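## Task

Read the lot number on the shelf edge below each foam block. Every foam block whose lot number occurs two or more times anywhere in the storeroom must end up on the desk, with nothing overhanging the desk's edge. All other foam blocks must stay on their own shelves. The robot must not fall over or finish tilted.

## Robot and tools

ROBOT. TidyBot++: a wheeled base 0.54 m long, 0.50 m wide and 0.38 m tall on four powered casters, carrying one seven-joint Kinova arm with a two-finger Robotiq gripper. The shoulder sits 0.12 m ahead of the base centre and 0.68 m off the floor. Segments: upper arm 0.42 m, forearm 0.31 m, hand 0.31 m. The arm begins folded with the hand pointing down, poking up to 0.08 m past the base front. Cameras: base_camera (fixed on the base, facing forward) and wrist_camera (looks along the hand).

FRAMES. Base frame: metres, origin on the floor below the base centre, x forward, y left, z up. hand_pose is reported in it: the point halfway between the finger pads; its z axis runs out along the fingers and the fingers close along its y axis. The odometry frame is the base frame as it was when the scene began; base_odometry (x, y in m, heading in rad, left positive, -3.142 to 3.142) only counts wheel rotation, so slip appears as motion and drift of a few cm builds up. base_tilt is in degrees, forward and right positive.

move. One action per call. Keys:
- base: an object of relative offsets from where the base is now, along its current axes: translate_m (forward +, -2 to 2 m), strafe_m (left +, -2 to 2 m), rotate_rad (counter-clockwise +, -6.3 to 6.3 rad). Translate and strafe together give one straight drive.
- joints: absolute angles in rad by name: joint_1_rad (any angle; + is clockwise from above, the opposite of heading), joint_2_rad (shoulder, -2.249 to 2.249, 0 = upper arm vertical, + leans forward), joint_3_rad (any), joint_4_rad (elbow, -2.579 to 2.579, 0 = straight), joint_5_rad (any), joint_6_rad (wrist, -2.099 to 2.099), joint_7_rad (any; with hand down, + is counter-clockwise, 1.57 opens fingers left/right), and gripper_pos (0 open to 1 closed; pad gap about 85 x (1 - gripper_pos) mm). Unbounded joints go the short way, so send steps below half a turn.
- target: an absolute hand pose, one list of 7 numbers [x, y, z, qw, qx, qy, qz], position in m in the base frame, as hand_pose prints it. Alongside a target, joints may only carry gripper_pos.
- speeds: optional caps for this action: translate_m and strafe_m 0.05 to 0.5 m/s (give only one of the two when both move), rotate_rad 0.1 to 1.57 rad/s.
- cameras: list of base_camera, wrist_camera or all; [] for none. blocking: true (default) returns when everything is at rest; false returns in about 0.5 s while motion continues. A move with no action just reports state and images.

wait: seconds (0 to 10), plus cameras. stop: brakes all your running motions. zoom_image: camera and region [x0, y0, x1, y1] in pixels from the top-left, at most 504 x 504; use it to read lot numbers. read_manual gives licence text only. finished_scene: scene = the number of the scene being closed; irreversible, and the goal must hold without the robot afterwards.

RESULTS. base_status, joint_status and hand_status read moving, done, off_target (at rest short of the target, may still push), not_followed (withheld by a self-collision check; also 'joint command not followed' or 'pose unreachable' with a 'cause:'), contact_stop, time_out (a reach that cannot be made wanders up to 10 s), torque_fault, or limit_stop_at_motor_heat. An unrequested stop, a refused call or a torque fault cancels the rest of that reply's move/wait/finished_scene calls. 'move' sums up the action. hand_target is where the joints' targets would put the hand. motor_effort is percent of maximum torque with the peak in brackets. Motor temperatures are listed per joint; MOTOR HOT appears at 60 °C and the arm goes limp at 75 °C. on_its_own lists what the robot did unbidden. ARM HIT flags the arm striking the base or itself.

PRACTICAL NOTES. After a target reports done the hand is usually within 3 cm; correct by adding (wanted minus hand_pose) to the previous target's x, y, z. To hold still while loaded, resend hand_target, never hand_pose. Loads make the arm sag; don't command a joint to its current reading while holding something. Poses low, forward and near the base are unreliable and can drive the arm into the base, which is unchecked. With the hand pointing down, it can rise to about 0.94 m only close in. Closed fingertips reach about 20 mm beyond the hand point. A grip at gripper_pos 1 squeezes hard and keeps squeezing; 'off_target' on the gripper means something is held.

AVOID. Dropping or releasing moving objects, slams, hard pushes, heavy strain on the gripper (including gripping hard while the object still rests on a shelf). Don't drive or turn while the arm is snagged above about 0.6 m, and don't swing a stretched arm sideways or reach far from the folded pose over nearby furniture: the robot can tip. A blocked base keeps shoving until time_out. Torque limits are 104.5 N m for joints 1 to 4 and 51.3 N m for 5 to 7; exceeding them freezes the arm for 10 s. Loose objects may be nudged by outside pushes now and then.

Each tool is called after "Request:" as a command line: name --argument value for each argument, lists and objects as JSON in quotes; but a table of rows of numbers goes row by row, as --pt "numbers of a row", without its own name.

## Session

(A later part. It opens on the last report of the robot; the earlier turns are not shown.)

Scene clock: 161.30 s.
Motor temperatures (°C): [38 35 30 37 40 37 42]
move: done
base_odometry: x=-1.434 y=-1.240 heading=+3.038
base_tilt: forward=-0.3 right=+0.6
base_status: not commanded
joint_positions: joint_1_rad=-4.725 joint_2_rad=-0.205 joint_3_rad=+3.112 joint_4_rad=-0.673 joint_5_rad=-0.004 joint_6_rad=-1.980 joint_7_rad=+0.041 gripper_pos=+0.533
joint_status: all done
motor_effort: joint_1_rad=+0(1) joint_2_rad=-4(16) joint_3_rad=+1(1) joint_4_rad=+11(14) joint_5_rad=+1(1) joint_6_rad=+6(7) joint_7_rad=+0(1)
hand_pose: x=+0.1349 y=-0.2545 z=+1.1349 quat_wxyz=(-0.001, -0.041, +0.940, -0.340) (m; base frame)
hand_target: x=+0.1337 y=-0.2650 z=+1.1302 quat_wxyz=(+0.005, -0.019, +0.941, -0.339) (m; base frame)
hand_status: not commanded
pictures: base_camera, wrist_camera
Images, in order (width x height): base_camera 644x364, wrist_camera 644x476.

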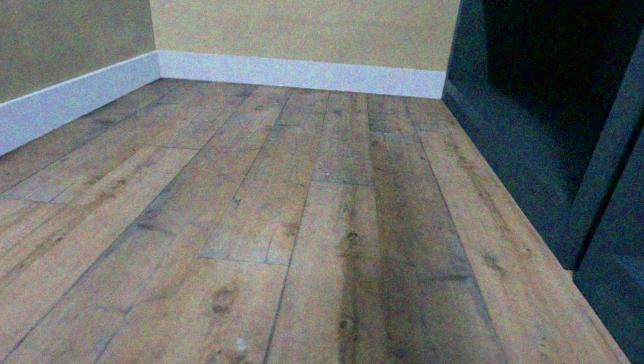

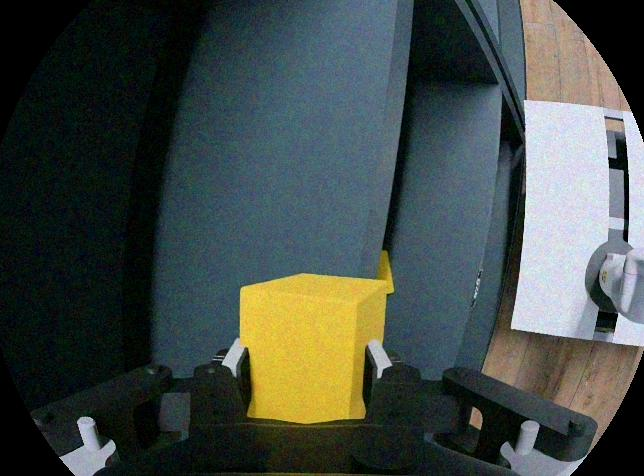

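Request:
move --base '{"strafe_m":0.3}' --cameras '[]'

Request:
move --base '{"translate_m":-2.0}' --joints '{"joint_1_rad":-3.14}' --cameras '[]'

Request:
move --base '{"translate_m":-0.92}'

Request:
move --base '{"strafe_m":-1.9}' --cameras '[]'

Request:
move --joints '{"joint_1_rad":-4.713,"joint_6_rad":-1.5}' --base '{"translate_m":0.9}'

Scene clock: 163.87 s.
Motor temperatures (°C): [38 35 30 37 40 37 42]
move: done
base_odometry: x=-1.465 y=-1.538 heading=+3.037
base_tilt: forward=-0.4 right=+0.6
base_status: done
joint_positions: joint_1_rad=-4.725 joint_2_rad=-0.209 joint_3_rad=+3.112 joint_4_rad=-0.676 joint_5_rad=-0.004 joint_6_rad=-1.980 joint_7_rad=+0.041 gripper_pos=+0.533
joint_status: not commanded
motor_effort: joint_1_rad=+0(1) joint_2_rad=-3(8) joint_3_rad=+1(1) joint_4_rad=+11(13) joint_5_rad=+1(1) joint_6_rad=+5(7) joint_7_rad=+0(1)
hand_pose: x=+0.1349 y=-0.2528 z=+1.1347 quat_wxyz=(-0.001, -0.041, +0.939, -0.340) (m; base frame)
hand_target: x=+0.1337 y=-0.2650 z=+1.1302 quat_wxyz=(+0.005, -0.019, +0.941, -0.339) (m; base frame)
hand_status: not commanded
pictures: none
No camera images: "cameras" was empty.

Scene clock: 169.23 s.
Motor temperatures (°C): [38 35 30 37 40 37 42]
move: done
base_odometry: x=+0.524 y=-1.747 heading=+3.037
base_tilt: forward=-0.4 right=+0.6
base_status: done
joint_positions: joint_1_rad=-3.159 joint_2_rad=-0.201 joint_3_rad=+3.112 joint_4_rad=-0.677 joint_5_rad=-0.004 joint_6_rad=-1.980 joint_7_rad=+0.041 gripper_pos=+0.533
joint_status: all done
motor_effort: joint_1_rad=-1(2) joint_2_rad=-4(8) joint_3_rad=+1(2) joint_4_rad=+12(13) joint_5_rad=+1(2) joint_6_rad=+6(6) joint_7_rad=+0(1)
hand_pose: x=-0.1373 y=-0.0172 z=+1.1323 quat_wxyz=(-0.238, +0.634, +0.696, -0.237) (m; base frame)
hand_target: x=-0.1461 y=-0.0123 z=+1.1302 quat_wxyz=(-0.237, +0.655, +0.676, -0.242) (m; base frame)
hand_status: not commanded
pictures: none
No camera images: "cameras" was empty.

Scene clock: 175.07 s.
Motor temperatures (°C): [38 35 30 37 40 37 42]
move: time_out
base_odometry: x=+1.386 y=-1.838 heading=+3.040
base_tilt: forward=-0.4 right=+0.6
base_status: translate_m time_out (by the wheels' count: -0.867 of -0.920)
joint_positions: joint_1_rad=-3.154 joint_2_rad=-0.198 joint_3_rad=+3.112 joint_4_rad=-0.686 joint_5_rad=-0.004 joint_6_rad=-1.973 joint_7_rad=+0.041 gripper_pos=+0.534
joint_status: not commanded
motor_effort: joint_1_rad=+0(3) joint_2_rad=-3(20) joint_3_rad=+1(7) joint_4_rad=+12(17) joint_5_rad=+1(5) joint_6_rad=+6(8) joint_7_rad=-1(1)
hand_pose: x=-0.1408 y=-0.0159 z=+1.1299 quat_wxyz=(-0.237, +0.637, +0.695, -0.235) (m; base frame)
hand_target: x=-0.1461 y=-0.0123 z=+1.1302 quat_wxyz=(-0.237, +0.655, +0.676, -0.242) (m; base frame)
hand_status: not commanded
pictures: base_camera, wrist_camera
Images, in order (width x height): base_camera 644x364, wrist_camera 644x476.

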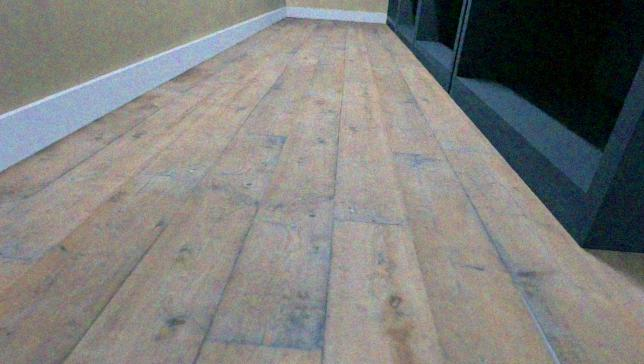

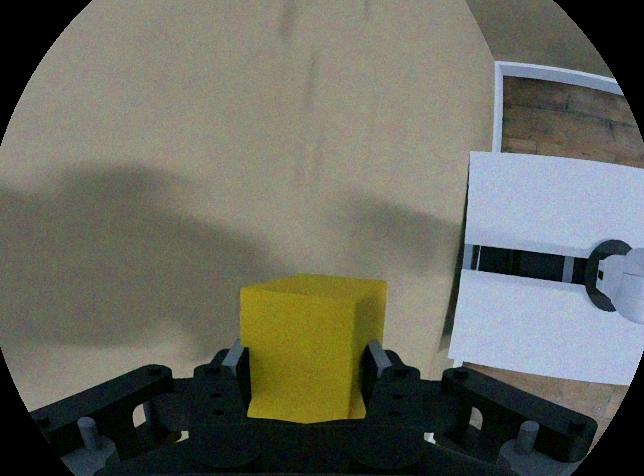

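not run: a stop that you did not command came earlier in this reply.

not run: a stop that you did not command came earlier in this reply.

Request:
move --base '{"translate_m":0.1}' --cameras '[]'

Request:
move --base '{"strafe_m":-1.9}' --cameras '[]'

Request:
move --joints '{"joint_1_rad":-4.713,"joint_6_rad":-1.5}' --base '{"translate_m":0.7}'

Scene clock: 176.63 s.
Motor temperatures (°C): [38 35 30 37 40 37 42]
move: done
base_odometry: x=+1.286 y=-1.828 heading=+3.039
base_tilt: forward=-0.3 right=+0.6
base_status: done
joint_positions: joint_1_rad=-3.154 joint_2_rad=-0.206 joint_3_rad=+3.112 joint_4_rad=-0.686 joint_5_rad=-0.004 joint_6_rad=-1.973 joint_7_rad=+0.041 gripper_pos=+0.534
joint_status: not commanded
motor_effort: joint_1_rad=+0(1) joint_2_rad=-3(9) joint_3_rad=+0(1) joint_4_rad=+11(13) joint_5_rad=+1(1) joint_6_rad=+7(7) joint_7_rad=+0(0)
hand_pose: x=-0.1374 y=-0.0159 z=+1.1318 quat_wxyz=(-0.239, +0.636, +0.694, -0.237) (m; base frame)
hand_target: x=-0.1461 y=-0.0123 z=+1.1302 quat_wxyz=(-0.237, +0.655, +0.676, -0.242) (m; base frame)
hand_status: not commanded
pictures: none
No camera images: "cameras" was empty.

Scene clock: 181.80 s.
Motor temperatures (°C): [38 35 30 37 40 37 42]
move: done
base_odometry: x=+1.481 y=+0.062 heading=+3.039
base_tilt: forward=-0.4 right=+0.6
base_status: done
joint_positions: joint_1_rad=-3.154 joint_2_rad=-0.206 joint_3_rad=+3.112 joint_4_rad=-0.686 joint_5_rad=-0.004 joint_6_rad=-1.973 joint_7_rad=+0.041 gripper_pos=+0.534
joint_status: not commanded
motor_effort: joint_1_rad=-1(2) joint_2_rad=-4(6) joint_3_rad=+0(2) joint_4_rad=+12(13) joint_5_rad=+1(2) joint_6_rad=+6(7) joint_7_rad=+0(1)
hand_pose: x=-0.1374 y=-0.0158 z=+1.1318 quat_wxyz=(-0.239, +0.636, +0.694, -0.237) (m; base frame)
hand_target: x=-0.1461 y=-0.0123 z=+1.1302 quat_wxyz=(-0.237, +0.655, +0.676, -0.242) (m; base frame)
hand_status: not commanded
pictures: none
No camera images: "cameras" was empty.

Scene clock: 184.60 s.
Motor temperatures (°C): [38 35 30 37 40 37 42]
move: done
base_odometry: x=+0.785 y=+0.134 heading=+3.038
base_tilt: forward=-0.3 right=+0.6
base_status: done
joint_positions: joint_1_rad=-4.694 joint_2_rad=-0.201 joint_3_rad=+3.112 joint_4_rad=-0.686 joint_5_rad=-0.004 joint_6_rad=-1.559 joint_7_rad=+0.041 gripper_pos=+0.534
joint_status: all done
motor_effort: joint_1_rad=+0(2) joint_2_rad=-5(7) joint_3_rad=+1(2) joint_4_rad=+14(14) joint_5_rad=+1(2) joint_6_rad=+8(10) joint_7_rad=+0(1)
hand_pose: x=+0.1285 y=-0.3396 z=+1.2300 quat_wxyz=(-0.009, -0.025, +0.853, -0.521) (m; base frame)
hand_target: x=+0.1351 y=-0.3496 z=+1.2404 quat_wxyz=(+0.007, -0.015, +0.841, -0.540) (m; base frame)
hand_status: not commanded
pictures: base_camera, wrist_camera
Images, in order (width x height): base_camera 644x364, wrist_camera 644x476.

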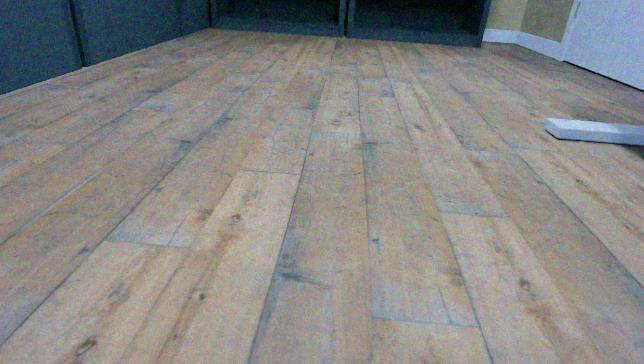

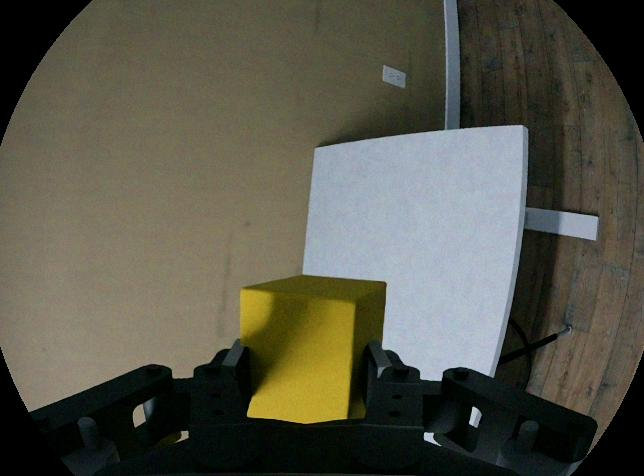

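Request:
move --base '{"strafe_m":-0.24}' --cameras '[]'

Request:
move --joints '{"joint_2_rad":0.44,"joint_4_rad":-0.82,"joint_6_rad":-1.46}'

Scene clock: 186.80 s.
Motor temperatures (°C): [38 35 30 37 40 37 42]
move: done
base_odometry: x=+0.810 y=+0.373 heading=+3.039
base_tilt: forward=-0.3 right=+0.6
base_status: done
joint_positions: joint_1_rad=-4.695 joint_2_rad=-0.194 joint_3_rad=+3.112 joint_4_rad=-0.686 joint_5_rad=-0.004 joint_6_rad=-1.554 joint_7_rad=+0.041 gripper_pos=+0.534
joint_status: not commanded
motor_effort: joint_1_rad=+0(1) joint_2_rad=-5(11) joint_3_rad=+1(1) joint_4_rad=+12(15) joint_5_rad=+1(1) joint_6_rad=+8(9) joint_7_rad=+0(1)
hand_pose: x=+0.1287 y=-0.3438 z=+1.2292 quat_wxyz=(-0.008, -0.025, +0.853, -0.521) (m; base frame)
hand_target: x=+0.1351 y=-0.3496 z=+1.2404 quat_wxyz=(+0.007, -0.015, +0.841, -0.540) (m; base frame)
hand_status: not commanded
pictures: none
No camera images: "cameras" was empty.

Scene clock: 188.70 s.
Motor temperatures (°C): [38 35 30 37 40 37 42]
move: done
base_odometry: x=+0.810 y=+0.373 heading=+3.039
base_tilt: forward=-0.3 right=+0.6
base_status: not commanded
joint_positions: joint_1_rad=-4.695 joint_2_rad=+0.428 joint_3_rad=+3.112 joint_4_rad=-0.797 joint_5_rad=-0.004 joint_6_rad=-1.512 joint_7_rad=+0.041 gripper_pos=+0.534
joint_status: all done
motor_effort: joint_1_rad=-1(1) joint_2_rad=-33(37) joint_3_rad=-1(1) joint_4_rad=+18(21) joint_5_rad=+1(1) joint_6_rad=+3(9) joint_7_rad=+0(1)
hand_pose: x=+0.1248 y=-0.5924 z=+0.8854 quat_wxyz=(+0.005, -0.024, +0.979, -0.201) (m; base frame)
hand_target: x=+0.1356 y=-0.6054 z=+0.8749 quat_wxyz=(+0.011, -0.012, +0.978, -0.209) (m; base frame)
hand_status: not commanded
pictures: base_camera, wrist_camera
Images, in order (width x height): base_camera 644x364, wrist_camera 644x476.

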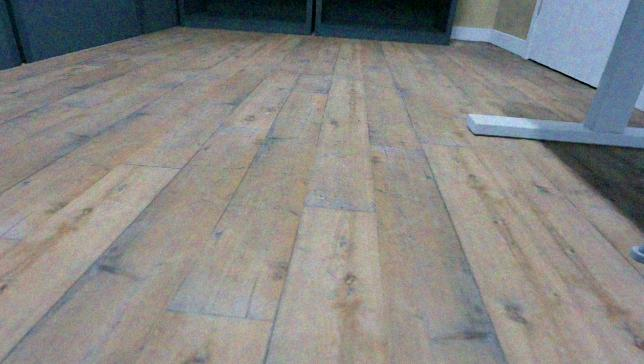

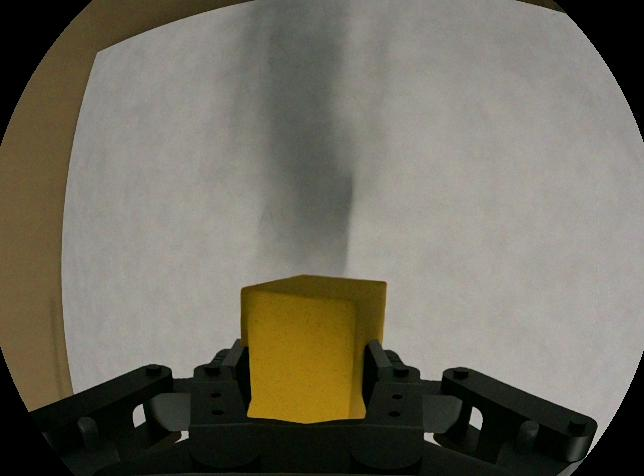

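Request:
move --joints '{"joint_2_rad":0.55,"joint_4_rad":-0.9,"joint_6_rad":-1.27}' --cameras '[]'

Request:
move --joints '{"joint_2_rad":0.545,"joint_4_rad":-1.035,"joint_6_rad":-1.14}' --cameras '["wrist_camera"]'

Scene clock: 190.27 s.
Motor temperatures (°C): [38 35 30 37 40 37 42]
move: done
base_odometry: x=+0.810 y=+0.373 heading=+3.039
base_tilt: forward=-0.3 right=+0.6
base_status: not commanded
joint_positions: joint_1_rad=-4.695 joint_2_rad=+0.540 joint_3_rad=+3.112 joint_4_rad=-0.879 joint_5_rad=-0.004 joint_6_rad=-1.324 joint_7_rad=+0.041 gripper_pos=+0.534
joint_status: all done
motor_effort: joint_1_rad=+0(1) joint_2_rad=-38(42) joint_3_rad=-1(1) joint_4_rad=+19(21) joint_5_rad=+1(1) joint_6_rad=+4(5) joint_7_rad=+0(0)
hand_pose: x=+0.1249 y=-0.6476 z=+0.8040 quat_wxyz=(+0.006, -0.022, +0.980, -0.198) (m; base frame)
hand_target: x=+0.1366 y=-0.6589 z=+0.7947 quat_wxyz=(+0.012, -0.011, +0.978, -0.209) (m; base frame)
hand_status: not commanded
pictures: none
No camera images: "cameras" was empty.

Scene clock: 191.30 s.
Motor temperatures (°C): [38 35 30 37 40 37 42]
move: off_target
base_odometry: x=+0.810 y=+0.373 heading=+3.039
base_tilt: forward=-0.4 right=+0.6
base_status: not commanded
joint_positions: joint_1_rad=-4.698 joint_2_rad=+0.522 joint_3_rad=+3.112 joint_4_rad=-0.995 joint_5_rad=-0.004 joint_6_rad=-1.200 joint_7_rad=+0.041 gripper_pos=+0.534
joint_status: joint_4_rad off_target (ended at -0.995, target -1.035); the others done
motor_effort: joint_1_rad=-1(2) joint_2_rad=-34(38) joint_3_rad=-1(3) joint_4_rad=+18(20) joint_5_rad=+0(4) joint_6_rad=+4(5) joint_7_rad=+0(1)
hand_pose: x=+0.1273 y=-0.6515 z=+0.7802 quat_wxyz=(+0.006, -0.024, +0.977, -0.211) (m; base frame)
hand_target: x=+0.1372 y=-0.6593 z=+0.7550 quat_wxyz=(+0.012, -0.010, +0.978, -0.209) (m; base frame)
hand_status: not commanded
pictures: wrist_camera
Images, in order (width x height): wrist_camera 644x476.

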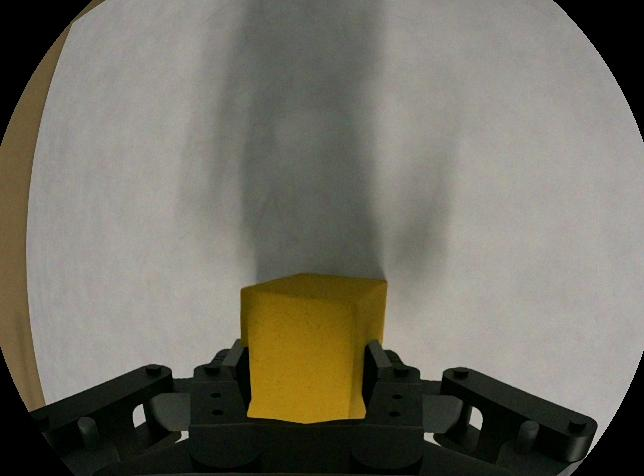

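Request:
move --joints '{"gripper_pos":0.0}' --cameras '["wrist_camera"]'

Request:
move --joints '{"joint_2_rad":0.42,"joint_4_rad":-0.75,"joint_6_rad":-1.46}' --cameras '["wrist_camera"]'

Request:
move --joints '{"joint_2_rad":-0.5,"joint_4_rad":-1.2,"joint_6_rad":-1.4}' --cameras '["wrist_camera"]'

Scene clock: 193.53 s.
Motor temperatures (°C): [38 35 30 37 40 37 42]
move: done
base_odometry: x=+0.810 y=+0.373 heading=+3.039
base_tilt: forward=-0.4 right=+0.6
base_status: not commanded
joint_positions: joint_1_rad=-4.698 joint_2_rad=+0.526 joint_3_rad=+3.112 joint_4_rad=-1.006 joint_5_rad=-0.004 joint_6_rad=-1.192 joint_7_rad=+0.041 gripper_pos=+0.000
joint_status: all done
motor_effort: joint_1_rad=+0(1) joint_2_rad=-37(38) joint_3_rad=+0(1) joint_4_rad=+20(20) joint_5_rad=+1(1) joint_6_rad=+4(5) joint_7_rad=+0(1)
hand_pose: x=+0.1274 y=-0.6512 z=+0.7738 quat_wxyz=(+0.006, -0.024, +0.978, -0.207) (m; base frame)
hand_target: x=+0.1372 y=-0.6593 z=+0.7550 quat_wxyz=(+0.012, -0.010, +0.978, -0.209) (m; base frame)
hand_status: not commanded
pictures: wrist_camera
Images, in order (width x height): wrist_camera 644x476.

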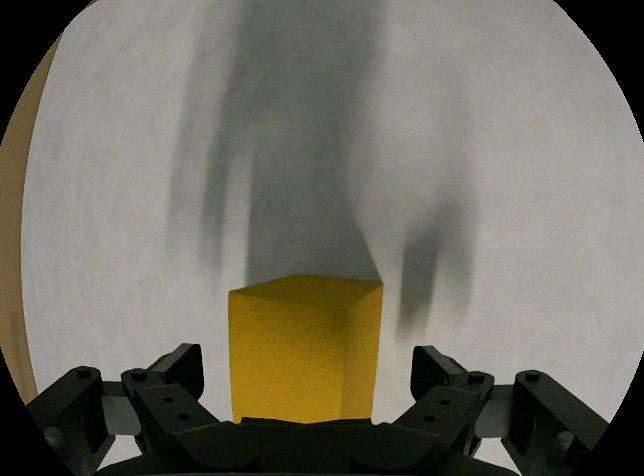

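Scene clock: 195.10 s.
Motor temperatures (°C): [38 35 30 37 40 37 42]
move: done
base_odometry: x=+0.810 y=+0.373 heading=+3.039
base_tilt: forward=-0.3 right=+0.6
base_status: not commanded
joint_positions: joint_1_rad=-4.698 joint_2_rad=+0.403 joint_3_rad=+3.112 joint_4_rad=-0.757 joint_5_rad=-0.004 joint_6_rad=-1.409 joint_7_rad=+0.041 gripper_pos=+0.000
joint_status: all done
motor_effort: joint_1_rad=+0(1) joint_2_rad=-32(41) joint_3_rad=+0(1) joint_4_rad=+19(21) joint_5_rad=+0(1) joint_6_rad=+4(5) joint_7_rad=+0(0)
hand_pose: x=+0.1266 y=-0.6215 z=+0.9334 quat_wxyz=(+0.004, -0.024, +0.959, -0.283) (m; base frame)
hand_target: x=+0.1355 y=-0.6129 z=+0.9175 quat_wxyz=(+0.011, -0.012, +0.967, -0.253) (m; base frame)
hand_status: not commanded
pictures: wrist_camera
Images, in order (width x height): wrist_camera 644x476.

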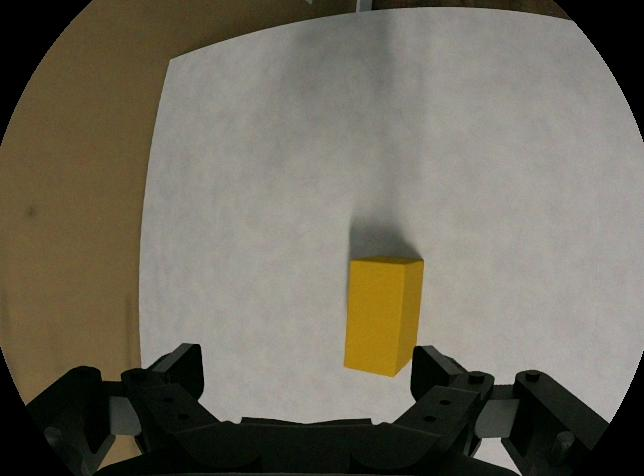

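Scene clock: 197.30 s.
Motor temperatures (°C): [38 35 30 37 40 37 42]
move: done
base_odometry: x=+0.810 y=+0.373 heading=+3.039
base_tilt: forward=-0.3 right=+0.6
base_status: not commanded
joint_positions: joint_1_rad=-4.698 joint_2_rad=-0.490 joint_3_rad=+3.112 joint_4_rad=-1.169 joint_5_rad=-0.004 joint_6_rad=-1.409 joint_7_rad=+0.041 gripper_pos=+0.000
joint_status: all done
motor_effort: joint_1_rad=-1(1) joint_2_rad=+2(35) joint_3_rad=+1(1) joint_4_rad=+15(20) joint_5_rad=+1(1) joint_6_rad=+8(9) joint_7_rad=+0(1)
hand_pose: x=+0.1311 y=-0.2697 z=+1.1433 quat_wxyz=(-0.012, -0.027, +0.864, -0.502) (m; base frame)
hand_target: x=+0.1350 y=-0.2690 z=+1.1341 quat_wxyz=(+0.003, -0.015, +0.867, -0.497) (m; base frame)
hand_status: not commanded
pictures: wrist_camera
Images, in order (width x height): wrist_camera 644x476.

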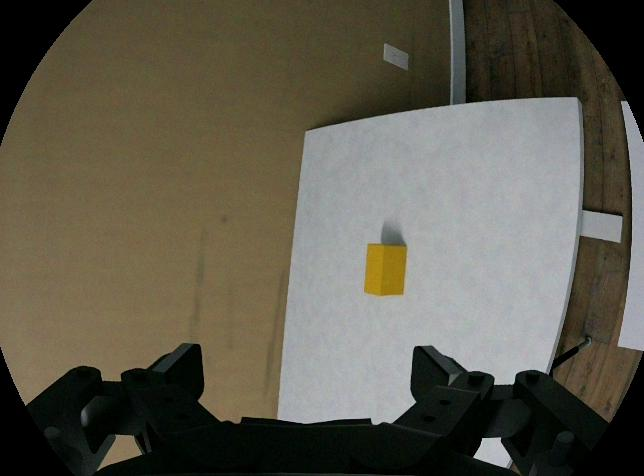

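Request:
move --base '{"strafe_m":0.57}' --joints '{"joint_1_rad":-6.283,"joint_7_rad":1.57}' --cameras '[]'

Request:
move --base '{"translate_m":2.0}' --cameras '[]'

Request:
move --base '{"translate_m":0.6}'

Scene clock: 200.90 s.
Motor temperatures (°C): [38 35 30 37 40 37 42]
move: done
base_odometry: x=+0.751 y=-0.194 heading=+3.040
base_tilt: forward=-0.4 right=+0.6
base_status: done
joint_positions: joint_1_rad=-6.264 joint_2_rad=-0.498 joint_3_rad=+3.111 joint_4_rad=-1.176 joint_5_rad=-0.004 joint_6_rad=-1.409 joint_7_rad=+1.525 gripper_pos=+0.000
joint_status: all done
motor_effort: joint_1_rad=-1(2) joint_2_rad=+2(5) joint_3_rad=+1(3) joint_4_rad=+16(17) joint_5_rad=+1(2) joint_6_rad=+8(8) joint_7_rad=+0(1)
hand_pose: x=+0.3854 y=+0.0114 z=+1.1426 quat_wxyz=(+0.009, -0.864, +0.012, -0.503) (m; base frame)
hand_target: x=+0.3880 y=+0.0158 z=+1.1341 quat_wxyz=(+0.003, -0.867, -0.015, -0.497) (m; base frame)
hand_status: not commanded
pictures: none
No camera images: "cameras" was empty.

Scene clock: 206.27 s.
Motor temperatures (°C): [38 35 30 37 40 37 42]
move: done
base_odometry: x=-1.238 y=+0.009 heading=+3.040
base_tilt: forward=-0.4 right=+0.6
base_status: done
joint_positions: joint_1_rad=-6.265 joint_2_rad=-0.497 joint_3_rad=+3.111 joint_4_rad=-1.176 joint_5_rad=-0.004 joint_6_rad=-1.409 joint_7_rad=+1.527 gripper_pos=+0.000
joint_status: not commanded
motor_effort: joint_1_rad=+0(1) joint_2_rad=+2(5) joint_3_rad=+1(2) joint_4_rad=+16(17) joint_5_rad=+1(1) joint_6_rad=+8(9) joint_7_rad=+0(1)
hand_pose: x=+0.3861 y=+0.0116 z=+1.1421 quat_wxyz=(+0.009, -0.864, +0.011, -0.503) (m; base frame)
hand_target: x=+0.3880 y=+0.0158 z=+1.1341 quat_wxyz=(+0.003, -0.867, -0.015, -0.497) (m; base frame)
hand_status: not commanded
pictures: none
No camera images: "cameras" was empty.

Scene clock: 208.83 s.
Motor temperatures (°C): [38 35 30 37 40 37 42]
move: done
base_odometry: x=-1.835 y=+0.069 heading=+3.041
base_tilt: forward=-0.4 right=+0.6
base_status: done
joint_positions: joint_1_rad=-6.265 joint_2_rad=-0.498 joint_3_rad=+3.111 joint_4_rad=-1.176 joint_5_rad=-0.004 joint_6_rad=-1.409 joint_7_rad=+1.527 gripper_pos=+0.000
joint_status: not commanded
motor_effort: joint_1_rad=-1(1) joint_2_rad=+3(6) joint_3_rad=+1(2) joint_4_rad=+15(17) joint_5_rad=+1(1) joint_6_rad=+8(9) joint_7_rad=-1(1)
hand_pose: x=+0.3854 y=+0.0116 z=+1.1424 quat_wxyz=(+0.009, -0.864, +0.011, -0.503) (m; base frame)
hand_target: x=+0.3880 y=+0.0158 z=+1.1341 quat_wxyz=(+0.003, -0.867, -0.015, -0.497) (m; base frame)
hand_status: not commanded
pictures: base_camera, wrist_camera
Images, in order (width x height): base_camera 644x364, wrist_camera 644x476.

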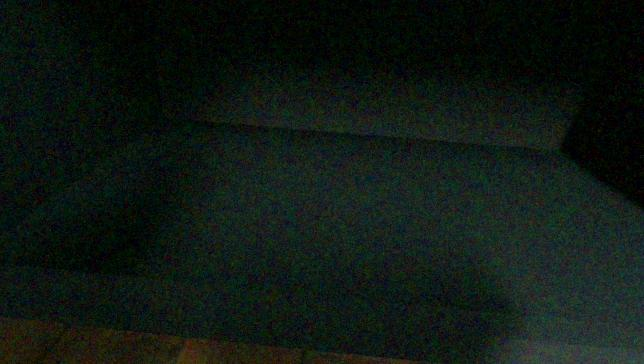

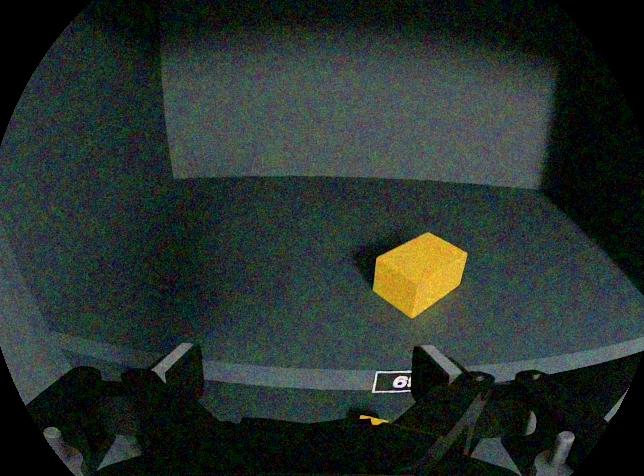

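Request:
move --base '{"translate_m":0.15,"strafe_m":-0.09}' --joints '{"joint_7_rad":0.785}' --cameras '["wrist_camera"]'

Request:
move --joints '{"joint_2_rad":-0.05,"joint_4_rad":-0.62,"joint_6_rad":-1.97}' --cameras '["wrist_camera"]'

Scene clock: 211.20 s.
Motor temperatures (°C): [38 35 30 37 40 37 42]
move: done
base_odometry: x=-1.976 y=+0.174 heading=+3.041
base_tilt: forward=-0.4 right=+0.6
base_status: done
joint_positions: joint_1_rad=-6.265 joint_2_rad=-0.492 joint_3_rad=+3.111 joint_4_rad=-1.177 joint_5_rad=-0.004 joint_6_rad=-1.409 joint_7_rad=+0.822 gripper_pos=+0.000
joint_status: all done
motor_effort: joint_1_rad=+0(1) joint_2_rad=+2(6) joint_3_rad=+1(3) joint_4_rad=+15(17) joint_5_rad=+1(2) joint_6_rad=+8(8) joint_7_rad=+0(1)
hand_pose: x=+0.3887 y=+0.0114 z=+1.1400 quat_wxyz=(+0.181, -0.809, +0.309, -0.466) (m; base frame)
hand_target: x=+0.3880 y=+0.0158 z=+1.1341 quat_wxyz=(+0.193, -0.807, +0.318, -0.459) (m; base frame)
hand_status: not commanded
pictures: wrist_camera
Images, in order (width x height): wrist_camera 644x476.

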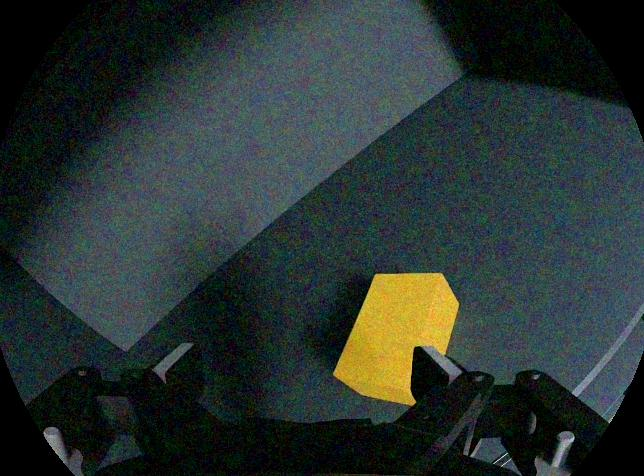

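Scene clock: 213.33 s.
Motor temperatures (°C): [38 35 30 37 40 37 42]
move: done
base_odometry: x=-1.976 y=+0.174 heading=+3.041
base_tilt: forward=-0.3 right=+0.6
base_status: not commanded
joint_positions: joint_1_rad=-6.265 joint_2_rad=-0.065 joint_3_rad=+3.111 joint_4_rad=-0.639 joint_5_rad=-0.004 joint_6_rad=-1.918 joint_7_rad=+0.822 gripper_pos=+0.000
joint_status: all done
motor_effort: joint_1_rad=-1(1) joint_2_rad=-11(13) joint_3_rad=+0(1) joint_4_rad=+13(16) joint_5_rad=+1(1) joint_6_rad=+5(8) joint_7_rad=+0(0)
hand_pose: x=+0.4504 y=+0.0074 z=+1.1174 quat_wxyz=(+0.119, -0.885, +0.340, -0.296) (m; base frame)
hand_target: x=+0.4432 y=+0.0126 z=+1.1100 quat_wxyz=(+0.118, -0.888, +0.351, -0.272) (m; base frame)
hand_status: not commanded
pictures: wrist_camera
Images, in order (width x height): wrist_camera 644x476.

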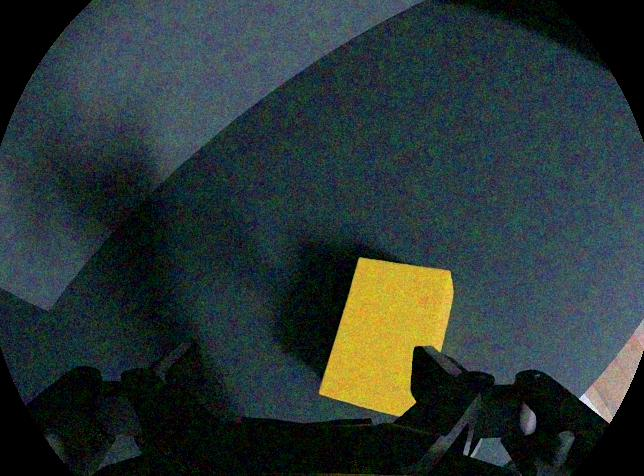

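Request:
move --base '{"strafe_m":-0.028}' --joints '{"joint_7_rad":0.57,"joint_2_rad":-0.03,"joint_4_rad":-0.69,"joint_6_rad":-1.98}' --cameras '["wrist_camera"]'

Scene clock: 214.77 s.
Motor temperatures (°C): [38 35 30 37 40 37 42]
move: done
base_odometry: x=-1.973 y=+0.202 heading=+3.041
base_tilt: forward=-0.3 right=+0.6
base_status: done
joint_positions: joint_1_rad=-6.268 joint_2_rad=-0.046 joint_3_rad=+3.112 joint_4_rad=-0.670 joint_5_rad=-0.004 joint_6_rad=-1.931 joint_7_rad=+0.611 gripper_pos=+0.000
joint_status: all done
motor_effort: joint_1_rad=+0(2) joint_2_rad=-11(13) joint_3_rad=+0(2) joint_4_rad=+13(14) joint_5_rad=+1(2) joint_6_rad=+6(7) joint_7_rad=+0(1)
hand_pose: x=+0.4551 y=+0.0081 z=+1.0982 quat_wxyz=(+0.136, -0.853, +0.434, -0.255) (m; base frame)
hand_target: x=+0.4482 y=+0.0124 z=+1.0778 quat_wxyz=(+0.123, -0.857, +0.451, -0.215) (m; base frame)
hand_status: not commanded
pictures: wrist_camera
Images, in order (width x height): wrist_camera 644x476.

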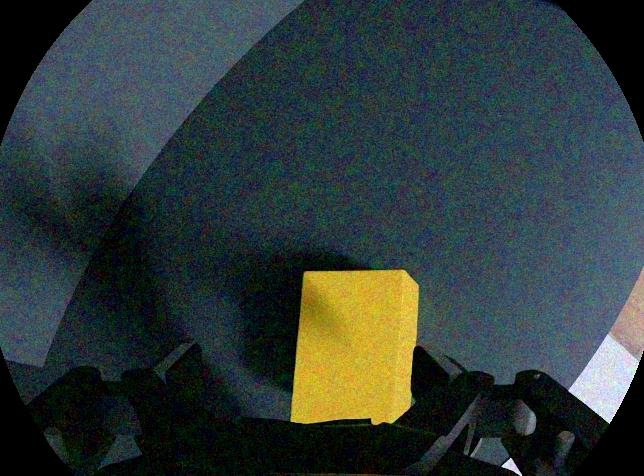

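Request:
move --joints '{"joint_2_rad":-0.01,"joint_4_rad":-0.79,"joint_6_rad":-1.92}' --cameras '["wrist_camera"]'

Request:
move --joints '{"joint_2_rad":-0.015,"joint_4_rad":-0.84,"joint_6_rad":-1.89}' --cameras '["wrist_camera"]'

Scene clock: 217.73 s.
Motor temperatures (°C): [38 35 30 37 40 37 42]
move: done
base_odometry: x=-1.973 y=+0.202 heading=+3.041
base_tilt: forward=-0.3 right=+0.6
base_status: not commanded
joint_positions: joint_1_rad=-6.268 joint_2_rad=-0.024 joint_3_rad=+3.112 joint_4_rad=-0.765 joint_5_rad=-0.004 joint_6_rad=-1.931 joint_7_rad=+0.611 gripper_pos=+0.000
joint_status: all done
motor_effort: joint_1_rad=-1(1) joint_2_rad=-13(14) joint_3_rad=+0(0) joint_4_rad=+14(16) joint_5_rad=+1(1) joint_6_rad=+4(6) joint_7_rad=+0(0)
hand_pose: x=+0.4616 y=+0.0079 z=+1.0569 quat_wxyz=(+0.110, -0.867, +0.441, -0.205) (m; base frame)
hand_target: x=+0.4684 y=+0.0128 z=+1.0446 quat_wxyz=(+0.109, -0.863, +0.455, -0.190) (m; base frame)
hand_status: not commanded
pictures: wrist_camera
Images, in order (width x height): wrist_camera 644x476.

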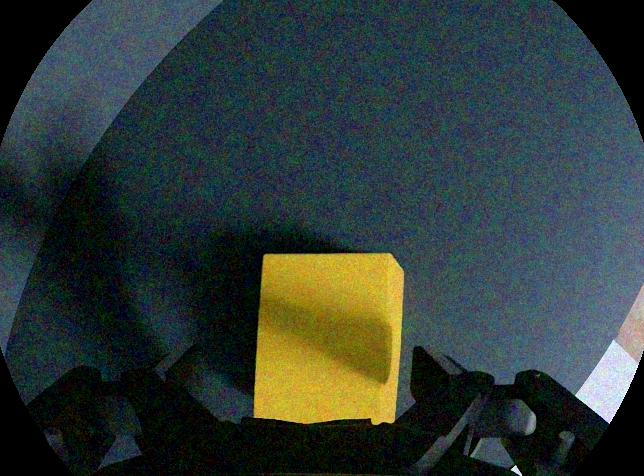

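Scene clock: 218.47 s.
Motor temperatures (°C): [38 35 30 37 40 37 42]
move: done
base_odometry: x=-1.973 y=+0.202 heading=+3.041
base_tilt: forward=-0.3 right=+0.6
base_status: not commanded
joint_positions: joint_1_rad=-6.268 joint_2_rad=-0.023 joint_3_rad=+3.112 joint_4_rad=-0.816 joint_5_rad=-0.004 joint_6_rad=-1.927 joint_7_rad=+0.611 gripper_pos=+0.000
joint_status: all done
motor_effort: joint_1_rad=+0(1) joint_2_rad=-13(15) joint_3_rad=+0(0) joint_4_rad=+14(16) joint_5_rad=+1(1) joint_6_rad=+4(4) joint_7_rad=+0(1)
hand_pose: x=+0.4601 y=+0.0079 z=+1.0391 quat_wxyz=(+0.099, -0.871, +0.444, -0.184) (m; base frame)
hand_target: x=+0.4718 y=+0.0130 z=+1.0324 quat_wxyz=(+0.106, -0.865, +0.456, -0.183) (m; base frame)
hand_status: not commanded
pictures: wrist_camera
Images, in order (width x height): wrist_camera 644x476.

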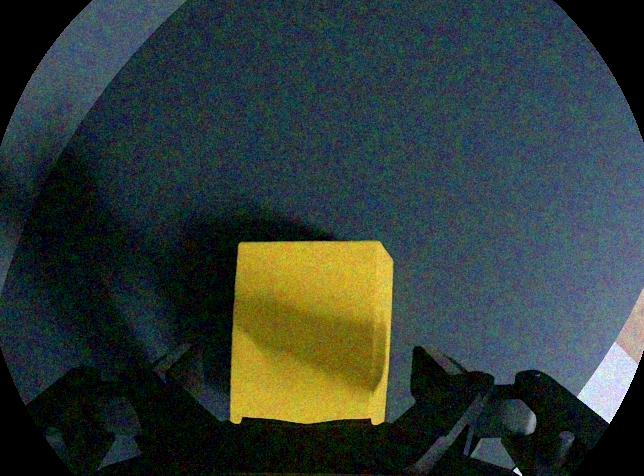

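Request:
move --joints '{"gripper_pos":0.7}' --cameras '["wrist_camera"]'

Request:
move --joints '{"joint_2_rad":-0.05,"joint_4_rad":-0.62,"joint_6_rad":-1.97}' --cameras '["wrist_camera"]'

Request:
move --joints '{"joint_2_rad":-0.35,"joint_4_rad":-0.8,"joint_6_rad":-1.9}' --cameras '["wrist_camera"]'

Scene clock: 220.23 s.
Motor temperatures (°C): [38 35 30 37 40 37 42]
move: done
base_odometry: x=-1.973 y=+0.202 heading=+3.041
base_tilt: forward=-0.3 right=+0.6
base_status: not commanded
joint_positions: joint_1_rad=-6.270 joint_2_rad=-0.051 joint_3_rad=+3.114 joint_4_rad=-0.812 joint_5_rad=-0.004 joint_6_rad=-1.916 joint_7_rad=+0.611 gripper_pos=+0.700
joint_status: all done
motor_effort: joint_1_rad=+0(5) joint_2_rad=-6(14) joint_3_rad=+0(4) joint_4_rad=+10(15) joint_5_rad=+1(5) joint_6_rad=+3(5) joint_7_rad=+0(1)
hand_pose: x=+0.4536 y=+0.0081 z=+1.0515 quat_wxyz=(+0.109, -0.867, +0.442, -0.203) (m; base frame)
hand_target: x=+0.4718 y=+0.0130 z=+1.0324 quat_wxyz=(+0.106, -0.865, +0.456, -0.183) (m; base frame)
hand_status: not commanded
pictures: wrist_camera
Images, in order (width x height): wrist_camera 644x476.

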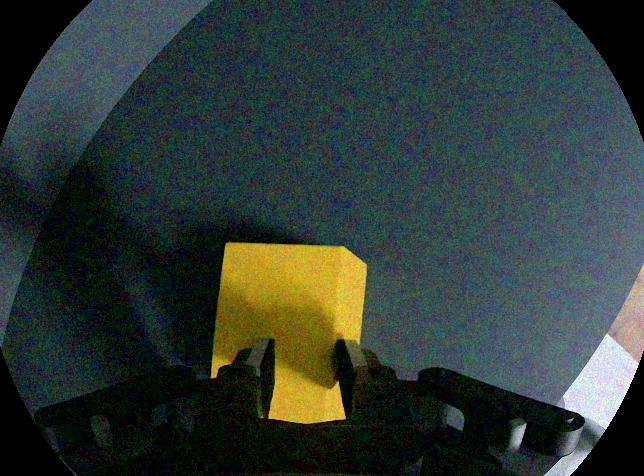

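Scene clock: 221.47 s.
Motor temperatures (°C): [38 35 30 37 40 37 42]
move: done
base_odometry: x=-1.973 y=+0.202 heading=+3.041
base_tilt: forward=-0.3 right=+0.6
base_status: not commanded
joint_positions: joint_1_rad=-6.270 joint_2_rad=-0.051 joint_3_rad=+3.114 joint_4_rad=-0.635 joint_5_rad=-0.004 joint_6_rad=-1.926 joint_7_rad=+0.611 gripper_pos=+0.700
joint_status: all done
motor_effort: joint_1_rad=+0(1) joint_2_rad=-11(15) joint_3_rad=+0(0) joint_4_rad=+13(16) joint_5_rad=+1(1) joint_6_rad=+6(6) joint_7_rad=+0(1)
hand_pose: x=+0.4545 y=+0.0082 z=+1.1129 quat_wxyz=(+0.146, -0.847, +0.431, -0.274) (m; base frame)
hand_target: x=+0.4432 y=+0.0126 z=+1.1100 quat_wxyz=(+0.147, -0.845, +0.445, -0.257) (m; base frame)
hand_status: not commanded
pictures: wrist_camera
Images, in order (width x height): wrist_camera 644x476.

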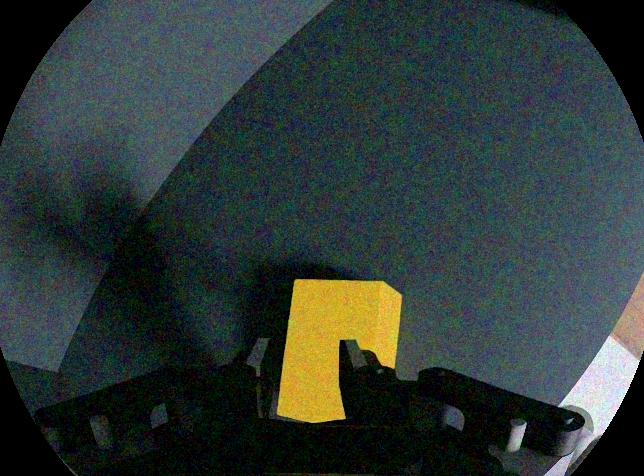

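Scene clock: 223.10 s.
Motor temperatures (°C): [38 35 30 37 40 37 42]
move: done
base_odometry: x=-1.973 y=+0.202 heading=+3.041
base_tilt: forward=-0.3 right=+0.6
base_status: not commanded
joint_positions: joint_1_rad=-6.270 joint_2_rad=-0.352 joint_3_rad=+3.114 joint_4_rad=-0.772 joint_5_rad=-0.004 joint_6_rad=-1.926 joint_7_rad=+0.611 gripper_pos=+0.700
joint_status: all done
motor_effort: joint_1_rad=+0(1) joint_2_rad=+2(14) joint_3_rad=+1(1) joint_4_rad=+11(14) joint_5_rad=+1(1) joint_6_rad=+6(8) joint_7_rad=+0(1)
hand_pose: x=+0.3240 y=+0.0097 z=+1.1459 quat_wxyz=(+0.179, -0.822, +0.417, -0.344) (m; base frame)
hand_target: x=+0.3324 y=+0.0130 z=+1.1412 quat_wxyz=(+0.187, -0.817, +0.429, -0.337) (m; base frame)
hand_status: not commanded
pictures: wrist_camera
Images, in order (width x height): wrist_camera 644x476.

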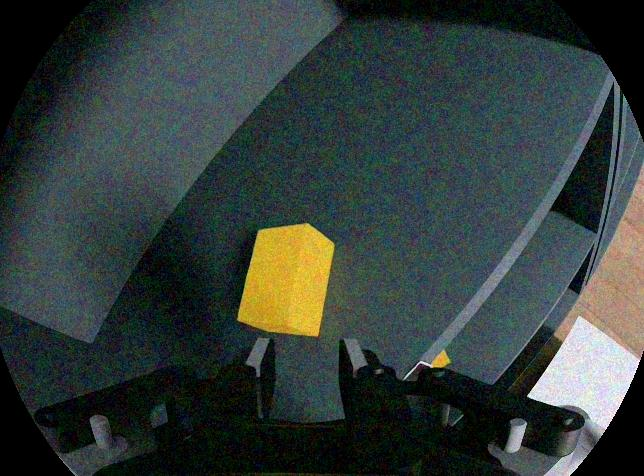

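Request:
move --joints '{"gripper_pos":0,"joint_2_rad":-0.05,"joint_4_rad":-0.62,"joint_6_rad":-1.97}' --cameras '[]'

Request:
move --joints '{"joint_2_rad":-0.01,"joint_4_rad":-0.79,"joint_6_rad":-1.92}' --cameras '["wrist_camera"]'

Request:
move --joints '{"joint_2_rad":-0.02,"joint_4_rad":-0.885,"joint_6_rad":-1.83}' --cameras '["wrist_camera"]'

Scene clock: 225.10 s.
Motor temperatures (°C): [38 35 30 37 40 37 42]
move: done
base_odometry: x=-1.973 y=+0.202 heading=+3.041
base_tilt: forward=-0.3 right=+0.6
base_status: not commanded
joint_positions: joint_1_rad=-6.270 joint_2_rad=-0.051 joint_3_rad=+3.114 joint_4_rad=-0.638 joint_5_rad=-0.004 joint_6_rad=-1.926 joint_7_rad=+0.611 gripper_pos=+0.000
joint_status: all done
motor_effort: joint_1_rad=+0(1) joint_2_rad=-10(15) joint_3_rad=+0(1) joint_4_rad=+13(15) joint_5_rad=+1(1) joint_6_rad=+5(8) joint_7_rad=+0(0)
hand_pose: x=+0.4544 y=+0.0082 z=+1.1118 quat_wxyz=(+0.145, -0.847, +0.432, -0.273) (m; base frame)
hand_target: x=+0.4432 y=+0.0126 z=+1.1100 quat_wxyz=(+0.147, -0.845, +0.445, -0.257) (m; base frame)
hand_status: not commanded
pictures: none
No camera images: "cameras" was empty.

Scene clock: 226.23 s.
Motor temperatures (°C): [38 35 30 37 40 37 42]
move: done
base_odometry: x=-1.973 y=+0.202 heading=+3.041
base_tilt: forward=-0.3 right=+0.6
base_status: not commanded
joint_positions: joint_1_rad=-6.270 joint_2_rad=-0.022 joint_3_rad=+3.114 joint_4_rad=-0.766 joint_5_rad=-0.004 joint_6_rad=-1.926 joint_7_rad=+0.611 gripper_pos=+0.000
joint_status: all done
motor_effort: joint_1_rad=-1(1) joint_2_rad=-14(15) joint_3_rad=+0(0) joint_4_rad=+14(15) joint_5_rad=+1(1) joint_6_rad=+4(6) joint_7_rad=+0(1)
hand_pose: x=+0.4637 y=+0.0079 z=+1.0565 quat_wxyz=(+0.111, -0.866, +0.442, -0.206) (m; base frame)
hand_target: x=+0.4684 y=+0.0128 z=+1.0446 quat_wxyz=(+0.109, -0.863, +0.455, -0.190) (m; base frame)
hand_status: not commanded
pictures: wrist_camera
Images, in order (width x height): wrist_camera 644x476.

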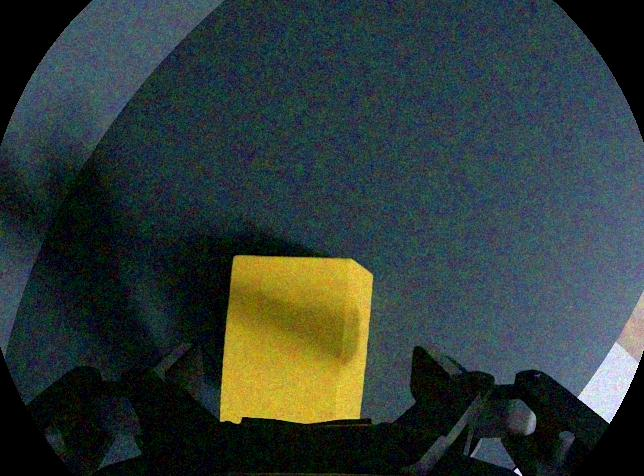

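Scene clock: 227.37 s.
Motor temperatures (°C): [38 35 30 37 40 37 42]
move: done
base_odometry: x=-1.973 y=+0.202 heading=+3.041
base_tilt: forward=-0.3 right=+0.6
base_status: not commanded
joint_positions: joint_1_rad=-6.271 joint_2_rad=-0.024 joint_3_rad=+3.114 joint_4_rad=-0.858 joint_5_rad=-0.004 joint_6_rad=-1.874 joint_7_rad=+0.611 gripper_pos=+0.000
joint_status: all done
motor_effort: joint_1_rad=+0(1) joint_2_rad=-13(16) joint_3_rad=+0(2) joint_4_rad=+14(16) joint_5_rad=+1(3) joint_6_rad=+4(5) joint_7_rad=+0(1)
hand_pose: x=+0.4721 y=+0.0082 z=+1.0313 quat_wxyz=(+0.102, -0.870, +0.443, -0.190) (m; base frame)
hand_target: x=+0.4837 y=+0.0134 z=+1.0256 quat_wxyz=(+0.111, -0.863, +0.455, -0.192) (m; base frame)
hand_status: not commanded
pictures: wrist_camera
Images, in order (width x height): wrist_camera 644x476.

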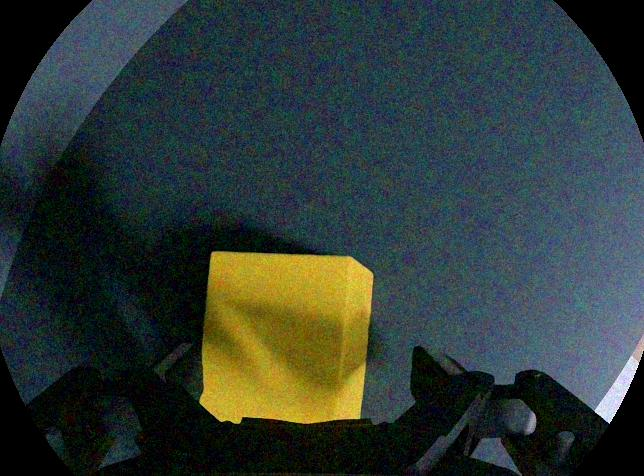

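Request:
move --base '{"translate_m":0.016,"strafe_m":0.006}' --joints '{"joint_2_rad":-0.01,"joint_4_rad":-0.77,"joint_6_rad":-1.94}' --cameras '[]'

Request:
move --joints '{"joint_2_rad":-0.01,"joint_4_rad":-0.92,"joint_6_rad":-1.86}' --cameras '["wrist_camera"]'

Scene clock: 228.53 s.
Motor temperatures (°C): [38 35 30 37 40 37 42]
move: done
base_odometry: x=-1.990 y=+0.198 heading=+3.041
base_tilt: forward=-0.3 right=+0.6
base_status: done
joint_positions: joint_1_rad=-6.271 joint_2_rad=-0.014 joint_3_rad=+3.114 joint_4_rad=-0.784 joint_5_rad=-0.004 joint_6_rad=-1.900 joint_7_rad=+0.611 gripper_pos=+0.000
joint_status: all done
motor_effort: joint_1_rad=+0(2) joint_2_rad=-14(18) joint_3_rad=+0(1) joint_4_rad=+14(17) joint_5_rad=+1(1) joint_6_rad=+4(5) joint_7_rad=+0(1)
hand_pose: x=+0.4729 y=+0.0083 z=+1.0509 quat_wxyz=(+0.111, -0.866, +0.441, -0.206) (m; base frame)
hand_target: x=+0.4639 y=+0.0127 z=+1.0490 quat_wxyz=(+0.109, -0.863, +0.455, -0.190) (m; base frame)
hand_status: not commanded
pictures: none
No camera images: "cameras" was empty.

Scene clock: 229.70 s.
Motor temperatures (°C): [38 35 30 37 40 37 42]
move: done
base_odometry: x=-1.990 y=+0.198 heading=+3.041
base_tilt: forward=-0.3 right=+0.6
base_status: not commanded
joint_positions: joint_1_rad=-6.271 joint_2_rad=-0.018 joint_3_rad=+3.114 joint_4_rad=-0.888 joint_5_rad=-0.004 joint_6_rad=-1.894 joint_7_rad=+0.611 gripper_pos=+0.000
joint_status: all done
motor_effort: joint_1_rad=+0(1) joint_2_rad=-13(16) joint_3_rad=+0(1) joint_4_rad=+12(17) joint_5_rad=+1(1) joint_6_rad=+1(5) joint_7_rad=+0(1)
hand_pose: x=+0.4662 y=+0.0082 z=+1.0158 quat_wxyz=(+0.089, -0.875, +0.446, -0.165) (m; base frame)
hand_target: x=+0.4755 y=+0.0130 z=+1.0054 quat_wxyz=(+0.093, -0.869, +0.458, -0.160) (m; base frame)
hand_status: not commanded
pictures: wrist_camera
Images, in order (width x height): wrist_camera 644x476.

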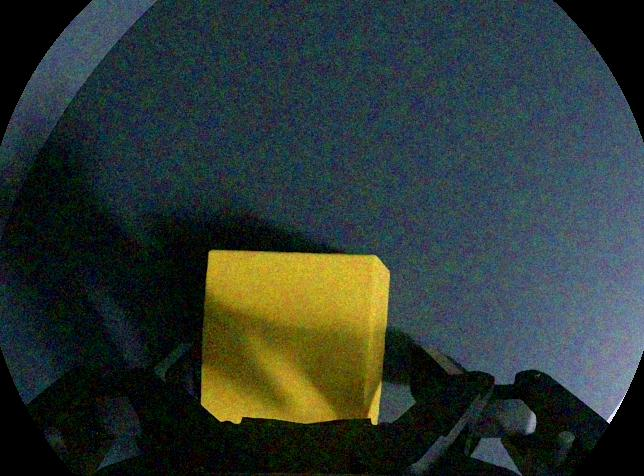

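Request:
move --joints '{"gripper_pos":0.7}' --cameras '["wrist_camera"]'

Scene clock: 244.80 s.
Motor temperatures (°C): [38 35 30 37 40 37 42]
move: off_target
base_odometry: x=-1.990 y=+0.198 heading=+3.041
base_tilt: forward=-0.3 right=+0.6
base_status: not commanded
joint_positions: joint_1_rad=-6.271 joint_2_rad=-0.038 joint_3_rad=+3.114 joint_4_rad=-0.893 joint_5_rad=-0.004 joint_6_rad=-1.887 joint_7_rad=+0.610 gripper_pos=+0.345
joint_status: gripper_pos off_target (ended at +0.345, target +0.700)
motor_effort: joint_1_rad=+0(2) joint_2_rad=-4(13) joint_3_rad=+0(1) joint_4_rad=+10(16) joint_5_rad=+0(1) joint_6_rad=+5(6) joint_7_rad=+0(1)
hand_pose: x=+0.4609 y=+0.0083 z=+1.0217 quat_wxyz=(+0.094, -0.873, +0.445, -0.175) (m; base frame)
hand_target: x=+0.4755 y=+0.0130 z=+1.0054 quat_wxyz=(+0.093, -0.869, +0.458, -0.160) (m; base frame)
hand_status: not commanded
pictures: wrist_camera
Images, in order (width x height): wrist_camera 644x476.

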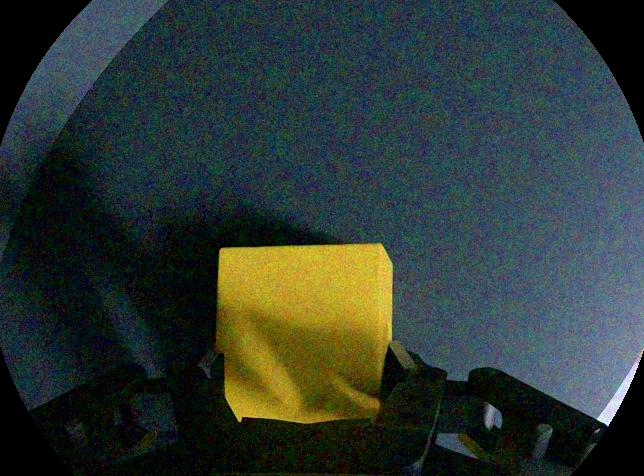

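Request:
move --joints '{"joint_2_rad":-0.05,"joint_4_rad":-0.62,"joint_6_rad":-1.97}' --cameras '["wrist_camera"]'

Request:
move --joints '{"joint_2_rad":-0.35,"joint_4_rad":-0.8,"joint_6_rad":-1.9}' --cameras '["wrist_camera"]'

Scene clock: 246.33 s.
Motor temperatures (°C): [38 35 30 37 40 37 42]
move: done
base_odometry: x=-1.990 y=+0.198 heading=+3.041
base_tilt: forward=-0.4 right=+0.6
base_status: not commanded
joint_positions: joint_1_rad=-6.271 joint_2_rad=-0.048 joint_3_rad=+3.114 joint_4_rad=-0.635 joint_5_rad=-0.004 joint_6_rad=-1.924 joint_7_rad=+0.610 gripper_pos=+0.345
joint_status: all done
motor_effort: joint_1_rad=-1(1) joint_2_rad=-11(17) joint_3_rad=+0(1) joint_4_rad=+13(17) joint_5_rad=+1(1) joint_6_rad=+5(6) joint_7_rad=+0(0)
hand_pose: x=+0.4561 y=+0.0084 z=+1.1123 quat_wxyz=(+0.146, -0.847, +0.431, -0.273) (m; base frame)
hand_target: x=+0.4432 y=+0.0126 z=+1.1100 quat_wxyz=(+0.147, -0.845, +0.445, -0.257) (m; base frame)
hand_status: not commanded
pictures: wrist_camera
Images, in order (width x height): wrist_camera 644x476.

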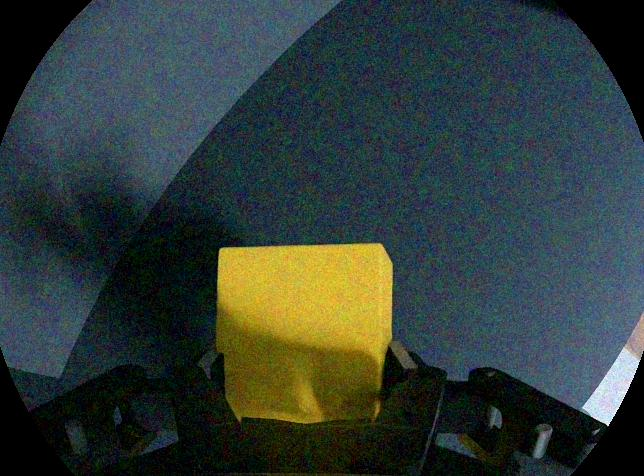

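Scene clock: 247.97 s.
Motor temperatures (°C): [38 35 30 37 40 37 42]
move: done
base_odometry: x=-1.990 y=+0.198 heading=+3.041
base_tilt: forward=-0.3 right=+0.6
base_status: not commanded
joint_positions: joint_1_rad=-6.271 joint_2_rad=-0.352 joint_3_rad=+3.114 joint_4_rad=-0.773 joint_5_rad=-0.004 joint_6_rad=-1.924 joint_7_rad=+0.610 gripper_pos=+0.345
joint_status: all done
motor_effort: joint_1_rad=-1(1) joint_2_rad=+2(14) joint_3_rad=+1(1) joint_4_rad=+10(14) joint_5_rad=+1(1) joint_6_rad=+7(8) joint_7_rad=+0(0)
hand_pose: x=+0.3246 y=+0.0099 z=+1.1460 quat_wxyz=(+0.179, -0.822, +0.417, -0.344) (m; base frame)
hand_target: x=+0.3324 y=+0.0130 z=+1.1412 quat_wxyz=(+0.187, -0.817, +0.429, -0.337) (m; base frame)
hand_status: not commanded
pictures: wrist_camera
Images, in order (width x height): wrist_camera 644x476.

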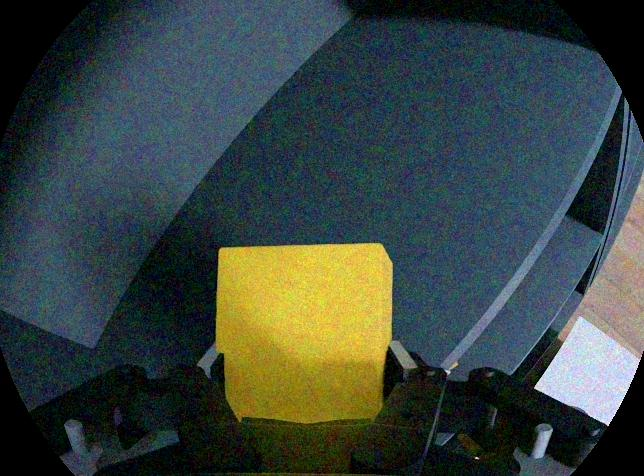

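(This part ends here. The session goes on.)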